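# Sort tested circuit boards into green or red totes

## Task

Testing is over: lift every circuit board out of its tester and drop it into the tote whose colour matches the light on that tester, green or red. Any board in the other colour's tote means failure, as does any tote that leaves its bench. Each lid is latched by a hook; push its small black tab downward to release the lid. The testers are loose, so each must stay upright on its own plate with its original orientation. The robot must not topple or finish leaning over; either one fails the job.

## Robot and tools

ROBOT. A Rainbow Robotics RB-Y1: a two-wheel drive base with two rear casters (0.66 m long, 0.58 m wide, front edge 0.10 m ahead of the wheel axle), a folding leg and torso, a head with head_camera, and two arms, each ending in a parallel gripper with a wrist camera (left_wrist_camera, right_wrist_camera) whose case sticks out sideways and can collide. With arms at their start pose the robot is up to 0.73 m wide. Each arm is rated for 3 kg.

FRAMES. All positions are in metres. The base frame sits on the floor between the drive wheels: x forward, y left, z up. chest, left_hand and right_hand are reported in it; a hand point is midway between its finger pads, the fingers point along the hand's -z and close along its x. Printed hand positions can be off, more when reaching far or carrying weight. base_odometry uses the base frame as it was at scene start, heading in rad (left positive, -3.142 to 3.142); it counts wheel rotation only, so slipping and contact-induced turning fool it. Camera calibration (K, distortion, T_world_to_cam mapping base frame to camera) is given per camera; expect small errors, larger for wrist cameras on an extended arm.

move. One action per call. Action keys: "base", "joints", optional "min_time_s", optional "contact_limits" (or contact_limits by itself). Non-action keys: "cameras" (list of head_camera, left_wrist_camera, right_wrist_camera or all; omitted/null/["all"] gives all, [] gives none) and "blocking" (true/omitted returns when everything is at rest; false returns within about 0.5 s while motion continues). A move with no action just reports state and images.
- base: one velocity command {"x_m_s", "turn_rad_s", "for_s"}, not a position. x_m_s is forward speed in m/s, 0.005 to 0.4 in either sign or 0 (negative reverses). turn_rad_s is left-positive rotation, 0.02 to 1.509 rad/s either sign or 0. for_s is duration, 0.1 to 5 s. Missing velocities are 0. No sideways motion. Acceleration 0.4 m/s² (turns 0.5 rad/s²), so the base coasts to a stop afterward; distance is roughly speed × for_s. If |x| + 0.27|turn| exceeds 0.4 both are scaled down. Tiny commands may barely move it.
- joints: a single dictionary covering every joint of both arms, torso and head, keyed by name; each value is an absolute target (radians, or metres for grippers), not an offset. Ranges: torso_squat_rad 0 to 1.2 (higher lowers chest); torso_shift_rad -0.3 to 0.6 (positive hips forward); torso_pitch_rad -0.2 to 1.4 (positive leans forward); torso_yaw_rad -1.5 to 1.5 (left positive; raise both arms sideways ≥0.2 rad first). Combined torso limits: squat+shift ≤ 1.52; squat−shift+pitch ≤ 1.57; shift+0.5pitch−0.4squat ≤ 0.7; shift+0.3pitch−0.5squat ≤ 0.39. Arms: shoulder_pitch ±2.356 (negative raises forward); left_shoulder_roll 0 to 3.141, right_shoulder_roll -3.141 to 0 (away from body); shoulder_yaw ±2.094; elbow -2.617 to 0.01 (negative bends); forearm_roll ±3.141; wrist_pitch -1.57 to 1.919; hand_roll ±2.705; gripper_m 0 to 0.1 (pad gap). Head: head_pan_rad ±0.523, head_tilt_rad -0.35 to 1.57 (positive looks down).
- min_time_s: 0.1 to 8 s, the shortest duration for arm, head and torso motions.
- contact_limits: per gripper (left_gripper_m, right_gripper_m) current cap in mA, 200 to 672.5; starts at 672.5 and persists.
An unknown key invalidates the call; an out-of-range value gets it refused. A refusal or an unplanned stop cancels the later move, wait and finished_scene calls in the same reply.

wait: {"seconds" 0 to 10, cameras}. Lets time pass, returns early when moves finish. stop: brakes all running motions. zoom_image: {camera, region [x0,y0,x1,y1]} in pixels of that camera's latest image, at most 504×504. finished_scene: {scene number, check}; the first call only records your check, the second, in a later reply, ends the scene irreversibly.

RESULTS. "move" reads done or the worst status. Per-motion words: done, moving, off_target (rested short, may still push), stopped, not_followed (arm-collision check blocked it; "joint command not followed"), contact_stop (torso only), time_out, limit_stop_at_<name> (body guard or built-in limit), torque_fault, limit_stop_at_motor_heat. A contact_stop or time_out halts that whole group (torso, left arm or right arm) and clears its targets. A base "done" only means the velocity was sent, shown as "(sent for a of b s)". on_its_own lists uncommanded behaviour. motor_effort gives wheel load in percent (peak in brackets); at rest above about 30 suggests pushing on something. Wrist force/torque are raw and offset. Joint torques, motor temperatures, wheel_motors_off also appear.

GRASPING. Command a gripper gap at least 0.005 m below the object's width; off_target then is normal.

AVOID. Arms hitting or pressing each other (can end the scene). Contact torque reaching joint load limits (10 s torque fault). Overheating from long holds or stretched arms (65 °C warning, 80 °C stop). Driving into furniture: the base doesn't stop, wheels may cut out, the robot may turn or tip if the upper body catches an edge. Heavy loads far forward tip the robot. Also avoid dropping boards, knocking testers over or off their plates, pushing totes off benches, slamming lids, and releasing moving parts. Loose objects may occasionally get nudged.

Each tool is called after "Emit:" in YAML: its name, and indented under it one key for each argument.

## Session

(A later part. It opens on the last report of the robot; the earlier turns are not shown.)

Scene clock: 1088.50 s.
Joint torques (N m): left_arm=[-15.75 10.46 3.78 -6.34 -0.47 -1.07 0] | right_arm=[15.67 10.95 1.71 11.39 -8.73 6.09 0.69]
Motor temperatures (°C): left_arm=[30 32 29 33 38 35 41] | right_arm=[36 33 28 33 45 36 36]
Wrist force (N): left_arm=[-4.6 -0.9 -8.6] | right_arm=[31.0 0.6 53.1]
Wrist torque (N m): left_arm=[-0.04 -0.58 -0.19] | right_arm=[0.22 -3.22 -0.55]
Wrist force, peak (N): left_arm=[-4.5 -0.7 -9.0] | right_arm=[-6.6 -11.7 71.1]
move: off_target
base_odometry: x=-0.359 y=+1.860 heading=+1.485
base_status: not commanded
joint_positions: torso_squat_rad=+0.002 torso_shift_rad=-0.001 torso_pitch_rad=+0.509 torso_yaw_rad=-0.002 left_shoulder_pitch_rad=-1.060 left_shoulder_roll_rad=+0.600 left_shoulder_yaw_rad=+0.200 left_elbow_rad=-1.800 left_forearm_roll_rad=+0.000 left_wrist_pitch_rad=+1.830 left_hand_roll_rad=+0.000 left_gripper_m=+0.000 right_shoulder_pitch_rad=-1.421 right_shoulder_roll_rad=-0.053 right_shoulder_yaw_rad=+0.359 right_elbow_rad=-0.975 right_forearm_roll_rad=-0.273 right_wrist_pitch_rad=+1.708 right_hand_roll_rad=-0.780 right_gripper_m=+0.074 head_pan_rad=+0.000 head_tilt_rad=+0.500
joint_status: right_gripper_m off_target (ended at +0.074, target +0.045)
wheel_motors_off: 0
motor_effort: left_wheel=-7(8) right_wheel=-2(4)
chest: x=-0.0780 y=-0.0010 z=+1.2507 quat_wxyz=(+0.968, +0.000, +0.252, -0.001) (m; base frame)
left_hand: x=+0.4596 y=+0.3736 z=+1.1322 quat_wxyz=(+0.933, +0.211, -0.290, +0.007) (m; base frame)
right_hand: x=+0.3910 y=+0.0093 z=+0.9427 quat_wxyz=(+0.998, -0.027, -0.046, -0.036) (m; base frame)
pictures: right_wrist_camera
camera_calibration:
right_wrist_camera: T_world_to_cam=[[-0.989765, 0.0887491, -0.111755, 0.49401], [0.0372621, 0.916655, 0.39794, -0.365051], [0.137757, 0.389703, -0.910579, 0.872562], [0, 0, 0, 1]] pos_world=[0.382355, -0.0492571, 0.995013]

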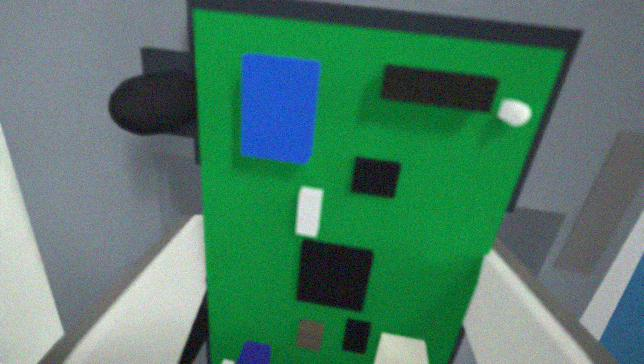

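Emit:
move:
  joints: {"right_gripper_m":0.09}
  cameras: []

Emit:
move:
  joints: {"torso_pitch_rad":0.47}
  cameras: []

Emit:
move:
  joints: {"right_hand_roll_rad":-0.89,"right_forearm_roll_rad":-0.25,"right_shoulder_pitch_rad":-1.412,"right_elbow_rad":-0.97,"right_wrist_pitch_rad":1.71,"right_shoulder_yaw_rad":0.34,"right_gripper_m":0.088}
  cameras: ["right_wrist_camera"]

Scene clock: 1106.03 s.
Joint torques (N m): left_arm=[-15.77 10.58 4.06 -6.16 -0.44 -1.12 0.13] | right_arm=[10.48 2.41 1.58 10.17 -3.03 -2.09 0.7]
Motor temperatures (°C): left_arm=[30 32 29 33 38 35 41] | right_arm=[36 34 28 33 47 37 36]
Wrist force (N): left_arm=[-4.3 -1.1 -8.7] | right_arm=[-12.2 -4.7 70.4]
Wrist torque (N m): left_arm=[-0.02 -0.54 -0.21] | right_arm=[0.10 -2.83 -0.17]
Wrist force, peak (N): left_arm=[-4.4 -0.8 -9.1] | right_arm=[-15.4 -6.0 72.3]
move: done
base_odometry: x=-0.359 y=+1.860 heading=+1.485
base_status: not commanded
joint_positions: torso_squat_rad=+0.002 torso_shift_rad=-0.002 torso_pitch_rad=+0.508 torso_yaw_rad=-0.002 left_shoulder_pitch_rad=-1.060 left_shoulder_roll_rad=+0.600 left_shoulder_yaw_rad=+0.200 left_elbow_rad=-1.800 left_forearm_roll_rad=+0.000 left_wrist_pitch_rad=+1.830 left_hand_roll_rad=+0.000 left_gripper_m=+0.000 right_shoulder_pitch_rad=-1.420 right_shoulder_roll_rad=-0.051 right_shoulder_yaw_rad=+0.359 right_elbow_rad=-0.974 right_forearm_roll_rad=-0.274 right_wrist_pitch_rad=+1.710 right_hand_roll_rad=-0.780 right_gripper_m=+0.090 head_pan_rad=+0.000 head_tilt_rad=+0.500
joint_status: all done
wheel_motors_off: 0
motor_effort: left_wheel=-6(8) right_wheel=+1(3)
chest: x=-0.0786 y=-0.0010 z=+1.2508 quat_wxyz=(+0.968, +0.000, +0.251, -0.001) (m; base frame)
left_hand: x=+0.4591 y=+0.3736 z=+1.1327 quat_wxyz=(+0.933, +0.211, -0.290, +0.007) (m; base frame)
right_hand: x=+0.3890 y=+0.0101 z=+0.9424 quat_wxyz=(+0.998, -0.026, -0.044, -0.035) (m; base frame)
pictures: none
No camera images: "cameras" was empty.

Scene clock: 1106.83 s.
Joint torques (N m): left_arm=[-16.1 10.38 3.57 -6.08 -0.38 -1.2 0.06] | right_arm=[-19.26 0.3 -1.66 -6.67 -0.02 -0.23 0.37]
Motor temperatures (°C): left_arm=[30 32 29 33 38 35 41] | right_arm=[36 34 28 33 47 37 36]
Wrist force (N): left_arm=[-4.5 -0.9 -8.4] | right_arm=[1.2 10.9 -13.1]
Wrist torque (N m): left_arm=[-0.05 -0.55 -0.21] | right_arm=[-0.05 0.78 0.52]
Wrist force, peak (N): left_arm=[-4.5 -1.2 -9.4] | right_arm=[-10.7 -4.1 67.0]
move: done
base_odometry: x=-0.359 y=+1.860 heading=+1.485
base_status: not commanded
joint_positions: torso_squat_rad=+0.002 torso_shift_rad=+0.000 torso_pitch_rad=+0.470 torso_yaw_rad=-0.002 left_shoulder_pitch_rad=-1.060 left_shoulder_roll_rad=+0.600 left_shoulder_yaw_rad=+0.200 left_elbow_rad=-1.800 left_forearm_roll_rad=+0.000 left_wrist_pitch_rad=+1.830 left_hand_roll_rad=+0.000 left_gripper_m=+0.000 right_shoulder_pitch_rad=-1.413 right_shoulder_roll_rad=-0.050 right_shoulder_yaw_rad=+0.360 right_elbow_rad=-0.970 right_forearm_roll_rad=-0.275 right_wrist_pitch_rad=+1.710 right_hand_roll_rad=-0.780 right_gripper_m=+0.090 head_pan_rad=+0.000 head_tilt_rad=+0.500
joint_status: all done
wheel_motors_off: 0
motor_effort: left_wheel=-3(6) right_wheel=-1(3)
chest: x=-0.0881 y=-0.0008 z=+1.2564 quat_wxyz=(+0.973, +0.000, +0.233, -0.001) (m; base frame)
left_hand: x=+0.4537 y=+0.3739 z=+1.1590 quat_wxyz=(+0.928, +0.211, -0.308, +0.011) (m; base frame)
right_hand: x=+0.3884 y=+0.0086 z=+0.9617 quat_wxyz=(+0.997, -0.028, -0.058, -0.037) (m; base frame)
pictures: none
No camera images: "cameras" was empty.

Scene clock: 1107.40 s.
Joint torques (N m): left_arm=[-16.37 10.53 3.77 -6.13 -0.43 -1.18 0.02] | right_arm=[-19.46 -0.23 -3.56 -6.82 0.34 -0.23 0.28]
Motor temperatures (°C): left_arm=[30 32 29 33 38 35 41] | right_arm=[36 34 28 33 47 37 36]
Wrist force (N): left_arm=[-4.6 -0.9 -8.5] | right_arm=[1.1 11.1 -12.9]
Wrist torque (N m): left_arm=[-0.03 -0.54 -0.21] | right_arm=[-0.07 0.77 0.51]
Wrist force, peak (N): left_arm=[-4.8 -0.9 -8.6] | right_arm=[0.6 11.1 -13.2]
move: done
base_odometry: x=-0.359 y=+1.860 heading=+1.485
base_status: not commanded
joint_positions: torso_squat_rad=+0.002 torso_shift_rad=+0.000 torso_pitch_rad=+0.470 torso_yaw_rad=-0.002 left_shoulder_pitch_rad=-1.060 left_shoulder_roll_rad=+0.600 left_shoulder_yaw_rad=+0.200 left_elbow_rad=-1.800 left_forearm_roll_rad=+0.000 left_wrist_pitch_rad=+1.830 left_hand_roll_rad=+0.000 left_gripper_m=+0.000 right_shoulder_pitch_rad=-1.413 right_shoulder_roll_rad=-0.050 right_shoulder_yaw_rad=+0.340 right_elbow_rad=-0.970 right_forearm_roll_rad=-0.250 right_wrist_pitch_rad=+1.710 right_hand_roll_rad=-0.890 right_gripper_m=+0.088 head_pan_rad=+0.000 head_tilt_rad=+0.500
joint_status: all done
wheel_motors_off: 0
motor_effort: left_wheel=-2(3) right_wheel=-1(2)
chest: x=-0.0880 y=-0.0008 z=+1.2564 quat_wxyz=(+0.973, +0.000, +0.233, -0.001) (m; base frame)
left_hand: x=+0.4537 y=+0.3739 z=+1.1590 quat_wxyz=(+0.928, +0.211, -0.308, +0.011) (m; base frame)
right_hand: x=+0.3933 y=+0.0039 z=+0.9636 quat_wxyz=(+0.992, -0.026, -0.065, -0.100) (m; base frame)
pictures: right_wrist_camera
camera_calibration:
right_wrist_camera: T_world_to_cam=[[-0.964767, 0.214299, -0.152643, 0.528125], [0.136464, 0.903596, 0.406069, -0.415294], [0.224947, 0.370932, -0.901004, 0.850034], [0, 0, 0, 1]] pos_world=[0.374977, -0.0532236, 1.01514]

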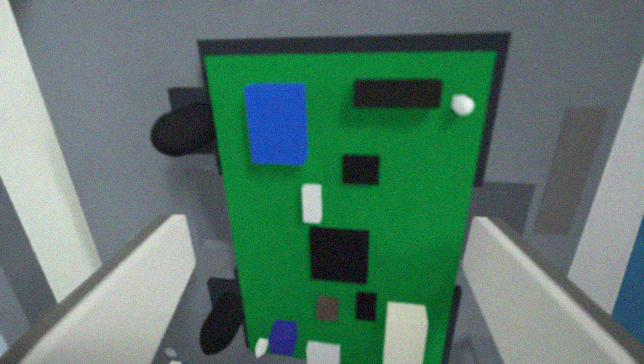

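Emit:
zoom_image:
  camera: "right_wrist_camera"
  region: [130, 30, 580, 364]

Scaled by 1.120 from the camera's 644x364 image, which has a finer 1265x715 frame.

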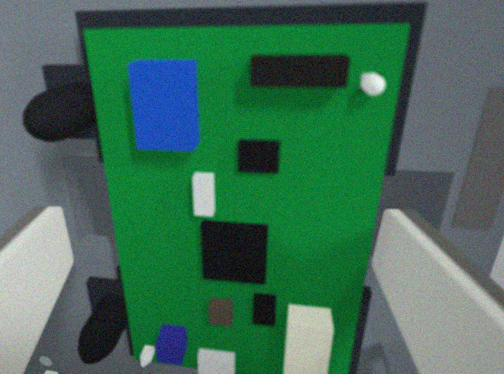

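Emit:
move:
  joints: {"right_forearm_roll_rad":-0.237,"right_hand_roll_rad":-0.87}
  cameras: []

Emit:
move:
  joints: {"torso_pitch_rad":0.514}
  cameras: ["right_wrist_camera"]

Scene clock: 1130.97 s.
Joint torques (N m): left_arm=[-16.22 10.39 3.67 -6.19 -0.42 -1.13 0.02] | right_arm=[-19.39 -0.6 -3.56 -6.78 0.38 -0.19 0.08]
Motor temperatures (°C): left_arm=[30 32 29 33 38 35 41] | right_arm=[36 33 28 33 46 36 36]
Wrist force (N): left_arm=[-4.7 -1.0 -8.7] | right_arm=[1.2 10.9 -13.1]
Wrist torque (N m): left_arm=[-0.03 -0.56 -0.22] | right_arm=[-0.04 0.80 0.51]
Wrist force, peak (N): left_arm=[-4.8 -1.0 -8.8] | right_arm=[1.2 10.9 -13.6]
move: done
base_odometry: x=-0.359 y=+1.860 heading=+1.485
base_status: not commanded
joint_positions: torso_squat_rad=+0.002 torso_shift_rad=+0.000 torso_pitch_rad=+0.470 torso_yaw_rad=-0.002 left_shoulder_pitch_rad=-1.060 left_shoulder_roll_rad=+0.600 left_shoulder_yaw_rad=+0.200 left_elbow_rad=-1.800 left_forearm_roll_rad=+0.000 left_wrist_pitch_rad=+1.830 left_hand_roll_rad=+0.000 left_gripper_m=+0.000 right_shoulder_pitch_rad=-1.413 right_shoulder_roll_rad=-0.050 right_shoulder_yaw_rad=+0.340 right_elbow_rad=-0.970 right_forearm_roll_rad=-0.237 right_wrist_pitch_rad=+1.710 right_hand_roll_rad=-0.870 right_gripper_m=+0.088 head_pan_rad=+0.000 head_tilt_rad=+0.500
joint_status: all done
wheel_motors_off: 0
motor_effort: left_wheel=-3(3) right_wheel=-2(3)
chest: x=-0.0880 y=-0.0008 z=+1.2564 quat_wxyz=(+0.973, +0.000, +0.233, -0.001) (m; base frame)
left_hand: x=+0.4537 y=+0.3739 z=+1.1590 quat_wxyz=(+0.928, +0.211, -0.308, +0.011) (m; base frame)
right_hand: x=+0.3951 y=+0.0016 z=+0.9640 quat_wxyz=(+0.993, -0.031, -0.070, -0.091) (m; base frame)
pictures: none
No camera images: "cameras" was empty.

Scene clock: 1131.80 s.
Joint torques (N m): left_arm=[-15.8 10.52 3.66 -6.18 -0.52 -1.14 0.04] | right_arm=[-19.82 0.27 -3.57 -7.22 0.34 -0.07 0.21]
Motor temperatures (°C): left_arm=[30 32 29 33 38 35 41] | right_arm=[36 33 28 33 46 36 36]
Wrist force (N): left_arm=[-4.5 -1.0 -8.7] | right_arm=[1.8 10.9 -12.9]
Wrist torque (N m): left_arm=[-0.05 -0.54 -0.21] | right_arm=[-0.04 0.85 0.51]
Wrist force, peak (N): left_arm=[-4.5 -1.1 -9.0] | right_arm=[1.2 11.2 -13.4]
move: done
base_odometry: x=-0.359 y=+1.860 heading=+1.485
base_status: not commanded
joint_positions: torso_squat_rad=+0.002 torso_shift_rad=+0.000 torso_pitch_rad=+0.514 torso_yaw_rad=-0.002 left_shoulder_pitch_rad=-1.060 left_shoulder_roll_rad=+0.600 left_shoulder_yaw_rad=+0.200 left_elbow_rad=-1.800 left_forearm_roll_rad=+0.000 left_wrist_pitch_rad=+1.830 left_hand_roll_rad=+0.000 left_gripper_m=+0.000 right_shoulder_pitch_rad=-1.412 right_shoulder_roll_rad=-0.050 right_shoulder_yaw_rad=+0.340 right_elbow_rad=-0.970 right_forearm_roll_rad=-0.237 right_wrist_pitch_rad=+1.710 right_hand_roll_rad=-0.870 right_gripper_m=+0.088 head_pan_rad=+0.000 head_tilt_rad=+0.500
joint_status: all done
wheel_motors_off: 0
motor_effort: left_wheel=-1(3) right_wheel=+0(3)
chest: x=-0.0759 y=-0.0008 z=+1.2500 quat_wxyz=(+0.967, +0.000, +0.254, -0.001) (m; base frame)
left_hand: x=+0.4610 y=+0.3739 z=+1.1286 quat_wxyz=(+0.934, +0.211, -0.288, +0.006) (m; base frame)
right_hand: x=+0.3938 y=+0.0016 z=+0.9364 quat_wxyz=(+0.994, -0.034, -0.048, -0.091) (m; base frame)
pictures: right_wrist_camera
camera_calibration:
right_wrist_camera: T_world_to_cam=[[-0.973469, 0.195633, -0.118685, 0.496636], [0.135459, 0.910734, 0.390146, -0.38694], [0.184416, 0.363719, -0.913072, 0.853496], [0, 0, 0, 1]] pos_world=[0.378475, -0.0551916, 0.98921]

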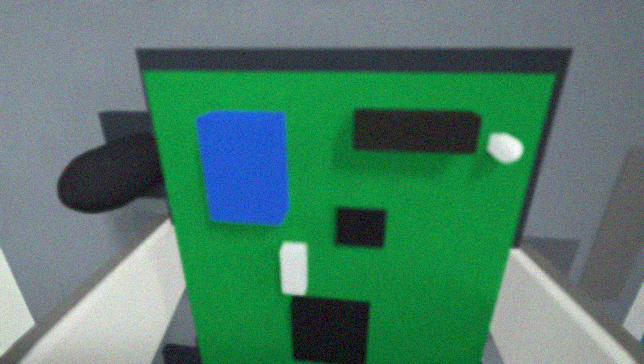

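Emit:
move:
  joints: {"right_forearm_roll_rad":-0.258}
  cameras: []

Emit:
move:
  joints: {"right_gripper_m":0.04}
  cameras: ["right_wrist_camera"]

Emit:
move:
  joints: {"torso_pitch_rad":0.506,"right_shoulder_yaw_rad":0.25}
  min_time_s: 1.2
  cameras: ["right_wrist_camera"]

Scene clock: 1137.57 s.
Joint torques (N m): left_arm=[-15.82 10.3 3.55 -6.31 -0.45 -1.09 0.09] | right_arm=[-19.79 0.13 -3.46 -7.15 0.23 -0.19 0.09]
Motor temperatures (°C): left_arm=[30 32 29 33 38 35 41] | right_arm=[36 33 28 33 46 36 36]
Wrist force (N): left_arm=[-4.6 -0.7 -8.7] | right_arm=[1.4 11.0 -13.2]
Wrist torque (N m): left_arm=[-0.06 -0.57 -0.19] | right_arm=[-0.05 0.80 0.51]
Wrist force, peak (N): left_arm=[-4.7 -0.6 -8.9] | right_arm=[1.5 11.4 -13.1]
move: done
base_odometry: x=-0.359 y=+1.860 heading=+1.485
base_status: not commanded
joint_positions: torso_squat_rad=+0.002 torso_shift_rad=+0.000 torso_pitch_rad=+0.514 torso_yaw_rad=-0.002 left_shoulder_pitch_rad=-1.060 left_shoulder_roll_rad=+0.600 left_shoulder_yaw_rad=+0.200 left_elbow_rad=-1.800 left_forearm_roll_rad=+0.000 left_wrist_pitch_rad=+1.830 left_hand_roll_rad=+0.000 left_gripper_m=+0.000 right_shoulder_pitch_rad=-1.412 right_shoulder_roll_rad=-0.050 right_shoulder_yaw_rad=+0.340 right_elbow_rad=-0.970 right_forearm_roll_rad=-0.258 right_wrist_pitch_rad=+1.710 right_hand_roll_rad=-0.870 right_gripper_m=+0.088 head_pan_rad=+0.000 head_tilt_rad=+0.500
joint_status: all done
wheel_motors_off: 0
motor_effort: left_wheel=-2(3) right_wheel=-3(4)
chest: x=-0.0759 y=-0.0008 z=+1.2500 quat_wxyz=(+0.967, +0.000, +0.254, -0.001) (m; base frame)
left_hand: x=+0.4610 y=+0.3739 z=+1.1286 quat_wxyz=(+0.934, +0.211, -0.288, +0.006) (m; base frame)
right_hand: x=+0.3908 y=+0.0053 z=+0.9359 quat_wxyz=(+0.995, -0.026, -0.040, -0.089) (m; base frame)
pictures: none
No camera images: "cameras" was empty.

Scene clock: 1138.60 s.
Joint torques (N m): left_arm=[-15.6 10.44 3.82 -6.39 -0.5 -1.13 0.08] | right_arm=[-19.13 1.26 -2.82 -6.74 -1.09 1.27 0.2]
Motor temperatures (°C): left_arm=[30 32 29 33 38 35 41] | right_arm=[36 33 28 33 46 36 36]
Wrist force (N): left_arm=[-4.2 -0.9 -8.8] | right_arm=[8.9 11.2 -13.6]
Wrist torque (N m): left_arm=[-0.04 -0.53 -0.21] | right_arm=[-0.07 0.73 0.54]
Wrist force, peak (N): left_arm=[-4.5 -1.2 -8.9] | right_arm=[14.6 13.3 -16.6]
move: off_target
base_odometry: x=-0.359 y=+1.860 heading=+1.485
base_status: not commanded
joint_positions: torso_squat_rad=+0.002 torso_shift_rad=+0.000 torso_pitch_rad=+0.514 torso_yaw_rad=-0.002 left_shoulder_pitch_rad=-1.060 left_shoulder_roll_rad=+0.600 left_shoulder_yaw_rad=+0.200 left_elbow_rad=-1.800 left_forearm_roll_rad=+0.000 left_wrist_pitch_rad=+1.830 left_hand_roll_rad=+0.000 left_gripper_m=+0.000 right_shoulder_pitch_rad=-1.413 right_shoulder_roll_rad=-0.050 right_shoulder_yaw_rad=+0.340 right_elbow_rad=-0.970 right_forearm_roll_rad=-0.258 right_wrist_pitch_rad=+1.710 right_hand_roll_rad=-0.870 right_gripper_m=+0.070 head_pan_rad=+0.000 head_tilt_rad=+0.500
joint_status: right_gripper_m off_target (ended at +0.070, target +0.040)
wheel_motors_off: 0
motor_effort: left_wheel=-3(4) right_wheel=-3(3)
chest: x=-0.0758 y=-0.0008 z=+1.2499 quat_wxyz=(+0.967, +0.000, +0.254, -0.001) (m; base frame)
left_hand: x=+0.4610 y=+0.3739 z=+1.1286 quat_wxyz=(+0.934, +0.211, -0.288, +0.006) (m; base frame)
right_hand: x=+0.3911 y=+0.0052 z=+0.9360 quat_wxyz=(+0.995, -0.026, -0.041, -0.089) (m; base frame)
pictures: right_wrist_camera
camera_calibration:
right_wrist_camera: T_world_to_cam=[[-0.975489, 0.194298, -0.10329, 0.479611], [0.1376, 0.904922, 0.40272, -0.402274], [0.171716, 0.378636, -0.909477, 0.853869], [0, 0, 0, 1]] pos_world=[0.376585, -0.0524664, 0.988116]

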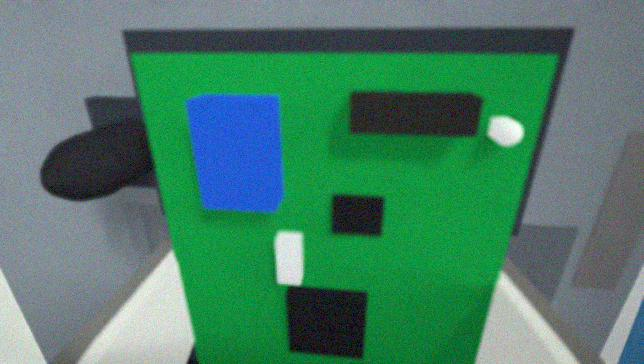

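Scene clock: 1140.10 s.
Joint torques (N m): left_arm=[-15.95 10.44 3.78 -6.26 -0.44 -1.15 0.03] | right_arm=[-23.08 -9.96 -5.5 -7.7 3.49 -0.04 -0.61]
Motor temperatures (°C): left_arm=[30 32 29 33 38 35 41] | right_arm=[36 33 28 33 46 36 36]
Wrist force (N): left_arm=[-4.5 -1.1 -8.6] | right_arm=[-8.3 21.3 -16.3]
Wrist torque (N m): left_arm=[-0.01 -0.56 -0.20] | right_arm=[-0.04 0.95 1.29]
Wrist force, peak (N): left_arm=[-4.6 -0.8 -9.0] | right_arm=[-0.7 16.3 -25.2]
move: done
base_odometry: x=-0.359 y=+1.860 heading=+1.485
base_status: not commanded
joint_positions: torso_squat_rad=+0.002 torso_shift_rad=+0.000 torso_pitch_rad=+0.506 torso_yaw_rad=-0.002 left_shoulder_pitch_rad=-1.060 left_shoulder_roll_rad=+0.600 left_shoulder_yaw_rad=+0.200 left_elbow_rad=-1.800 left_forearm_roll_rad=+0.000 left_wrist_pitch_rad=+1.830 left_hand_roll_rad=+0.000 left_gripper_m=+0.000 right_shoulder_pitch_rad=-1.412 right_shoulder_roll_rad=-0.048 right_shoulder_yaw_rad=+0.251 right_elbow_rad=-0.970 right_forearm_roll_rad=-0.259 right_wrist_pitch_rad=+1.710 right_hand_roll_rad=-0.870 right_gripper_m=+0.070 head_pan_rad=+0.000 head_tilt_rad=+0.500
joint_status: all done
wheel_motors_off: 0
motor_effort: left_wheel=-2(4) right_wheel=-2(4)
chest: x=-0.0781 y=-0.0006 z=+1.2512 quat_wxyz=(+0.968, +0.000, +0.250, -0.001) (m; base frame)
left_hand: x=+0.4597 y=+0.3741 z=+1.1341 quat_wxyz=(+0.933, +0.211, -0.291, +0.007) (m; base frame)
right_hand: x=+0.3959 y=+0.0048 z=+0.9460 quat_wxyz=(+0.992, +0.004, -0.029, -0.119) (m; base frame)
pictures: right_wrist_camera
camera_calibration:
right_wrist_camera: T_world_to_cam=[[-0.963809, 0.256101, -0.0740595, 0.452865], [0.195287, 0.867333, 0.457817, -0.481396], [0.181482, 0.426785, -0.885956, 0.835907], [0, 0, 0, 1]] pos_world=[0.378784, -0.0552008, 0.994507]

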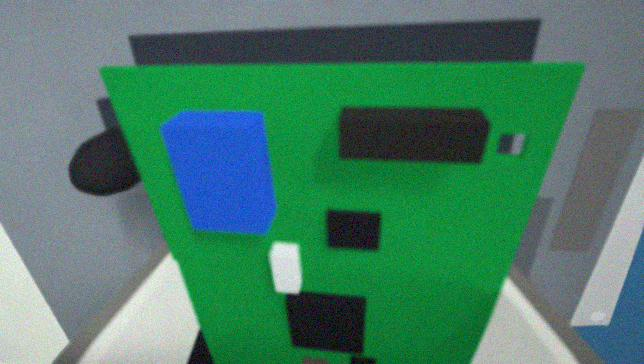

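Emit:
move:
  joints: {"torso_pitch_rad":0.495,"right_shoulder_yaw_rad":0.18}
  min_time_s: 1.2
  cameras: ["right_wrist_camera"]

Emit:
move:
  joints: {"torso_pitch_rad":0.475}
  min_time_s: 1.2
  cameras: ["right_wrist_camera","head_camera"]

Emit:
zoom_image:
  camera: "head_camera"
  region: [280, 200, 580, 440]

Scene clock: 1160.53 s.
Joint torques (N m): left_arm=[-16.04 10.44 3.86 -6.16 -0.52 -1.09 0.06] | right_arm=[-22.78 -9.33 -4.33 -8.19 2.29 -0.51 -0.61]
Motor temperatures (°C): left_arm=[30 32 29 33 38 35 41] | right_arm=[36 34 28 33 46 36 36]
Wrist force (N): left_arm=[-4.5 -1.0 -8.6] | right_arm=[-7.6 15.0 -18.3]
Wrist torque (N m): left_arm=[-0.02 -0.56 -0.22] | right_arm=[0.05 0.53 1.05]
Wrist force, peak (N): left_arm=[-4.5 -0.9 -9.0] | right_arm=[-7.6 25.0 -17.8]
move: done
base_odometry: x=-0.359 y=+1.860 heading=+1.485
base_status: not commanded
joint_positions: torso_squat_rad=+0.002 torso_shift_rad=+0.000 torso_pitch_rad=+0.495 torso_yaw_rad=-0.002 left_shoulder_pitch_rad=-1.060 left_shoulder_roll_rad=+0.600 left_shoulder_yaw_rad=+0.200 left_elbow_rad=-1.800 left_forearm_roll_rad=+0.000 left_wrist_pitch_rad=+1.830 left_hand_roll_rad=+0.000 left_gripper_m=+0.000 right_shoulder_pitch_rad=-1.412 right_shoulder_roll_rad=-0.048 right_shoulder_yaw_rad=+0.181 right_elbow_rad=-0.970 right_forearm_roll_rad=-0.259 right_wrist_pitch_rad=+1.710 right_hand_roll_rad=-0.870 right_gripper_m=+0.059 head_pan_rad=+0.000 head_tilt_rad=+0.500
joint_status: all done
wheel_motors_off: 0
on_its_own: right_gripper_m moved -0.011 toward your old target +0.040
motor_effort: left_wheel=-1(3) right_wheel=-3(4)
chest: x=-0.0811 y=-0.0007 z=+1.2528 quat_wxyz=(+0.970, +0.000, +0.245, -0.001) (m; base frame)
left_hand: x=+0.4579 y=+0.3741 z=+1.1417 quat_wxyz=(+0.931, +0.211, -0.297, +0.009) (m; base frame)
right_hand: x=+0.4009 y=+0.0026 z=+0.9572 quat_wxyz=(+0.989, +0.028, -0.024, -0.143) (m; base frame)
pictures: right_wrist_camera
camera_calibration:
right_wrist_camera: T_world_to_cam=[[-0.950947, 0.304288, -0.0557493, 0.43628], [0.237469, 0.833522, 0.498849, -0.541607], [0.198262, 0.46114, -0.864894, 0.818888], [0, 0, 0, 1]] pos_world=[0.38114, -0.0589364, 1.00275]

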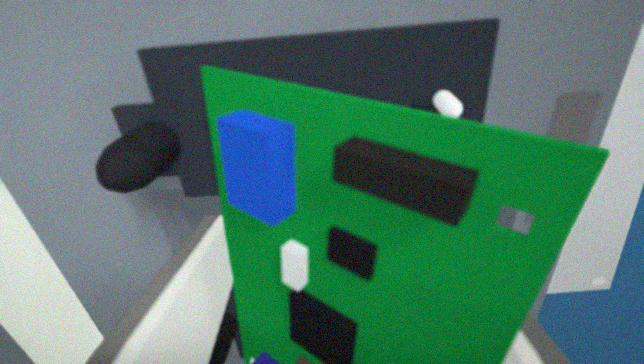

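Scene clock: 1162.03 s.
Joint torques (N m): left_arm=[-16.01 10.53 3.79 -6.19 -0.42 -1.13 0.14] | right_arm=[-20.16 -1.84 -2.44 -7.09 0.43 -0.36 -0.13]
Motor temperatures (°C): left_arm=[30 32 29 33 38 35 41] | right_arm=[36 34 28 33 46 36 36]
Wrist force (N): left_arm=[-4.6 -0.8 -8.5] | right_arm=[-3.2 10.4 -12.2]
Wrist torque (N m): left_arm=[-0.06 -0.55 -0.21] | right_arm=[0.04 0.46 0.39]
Wrist force, peak (N): left_arm=[-4.9 -0.9 -8.8] | right_arm=[-0.9 15.9 -30.5]
move: done
base_odometry: x=-0.359 y=+1.860 heading=+1.485
base_status: not commanded
joint_positions: torso_squat_rad=+0.002 torso_shift_rad=+0.000 torso_pitch_rad=+0.475 torso_yaw_rad=-0.002 left_shoulder_pitch_rad=-1.060 left_shoulder_roll_rad=+0.600 left_shoulder_yaw_rad=+0.200 left_elbow_rad=-1.800 left_forearm_roll_rad=+0.000 left_wrist_pitch_rad=+1.830 left_hand_roll_rad=+0.000 left_gripper_m=+0.000 right_shoulder_pitch_rad=-1.413 right_shoulder_roll_rad=-0.050 right_shoulder_yaw_rad=+0.180 right_elbow_rad=-0.970 right_forearm_roll_rad=-0.258 right_wrist_pitch_rad=+1.710 right_hand_roll_rad=-0.870 right_gripper_m=+0.040 head_pan_rad=+0.000 head_tilt_rad=+0.500
joint_status: all done
wheel_motors_off: 0
on_its_own: right_gripper_m moved -0.019 to your old target +0.040
motor_effort: left_wheel=-1(2) right_wheel=-2(5)
chest: x=-0.0866 y=-0.0007 z=+1.2557 quat_wxyz=(+0.972, +0.000, +0.235, -0.001) (m; base frame)
left_hand: x=+0.4546 y=+0.3740 z=+1.1554 quat_wxyz=(+0.928, +0.211, -0.306, +0.011) (m; base frame)
right_hand: x=+0.4022 y=+0.0013 z=+0.9703 quat_wxyz=(+0.989, +0.029, -0.035, -0.144) (m; base frame)
pictures: head_camera, right_wrist_camera
camera_calibration:
head_camera: T_world_to_cam=[[0.0304235, -0.998771, 0.0391352, -0.0589953], [-0.804155, -0.0477115, -0.592502, 0.921972], [0.593641, -0.0134448, -0.804618, 1.06989], [0, 0, 0, 1]] pos_world=[0.10807, -0.000549612, 1.40944]
right_wrist_camera: T_world_to_cam=[[-0.94888, 0.306133, -0.0768679, 0.458249], [0.228152, 0.83352, 0.503181, -0.54792], [0.218111, 0.459921, -0.860756, 0.818581], [0, 0, 0, 1]] pos_world=[0.381291, -0.0600645, 1.01553]

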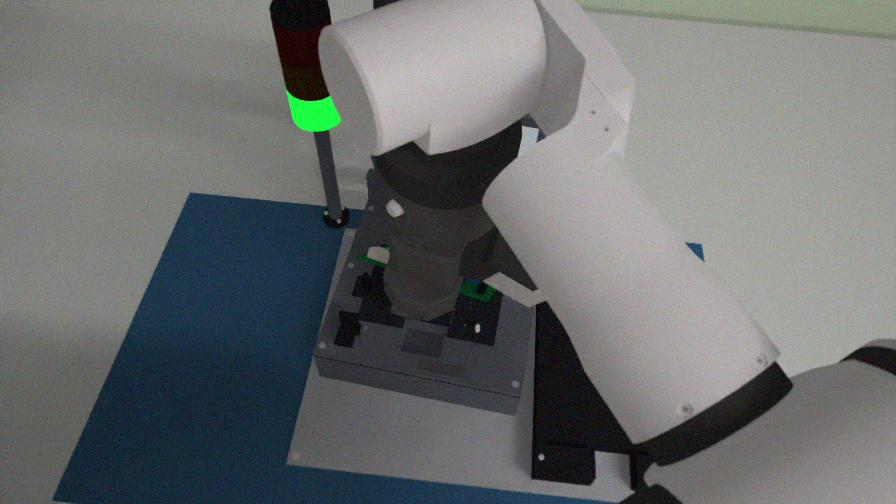

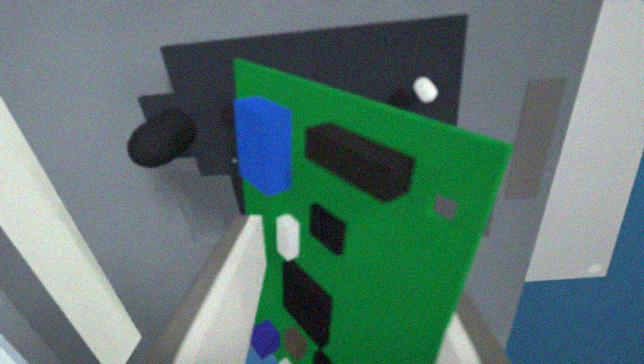

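Scaled by 1.680 from the camera's 896x504 image, which has a finer 1280x720 frame.

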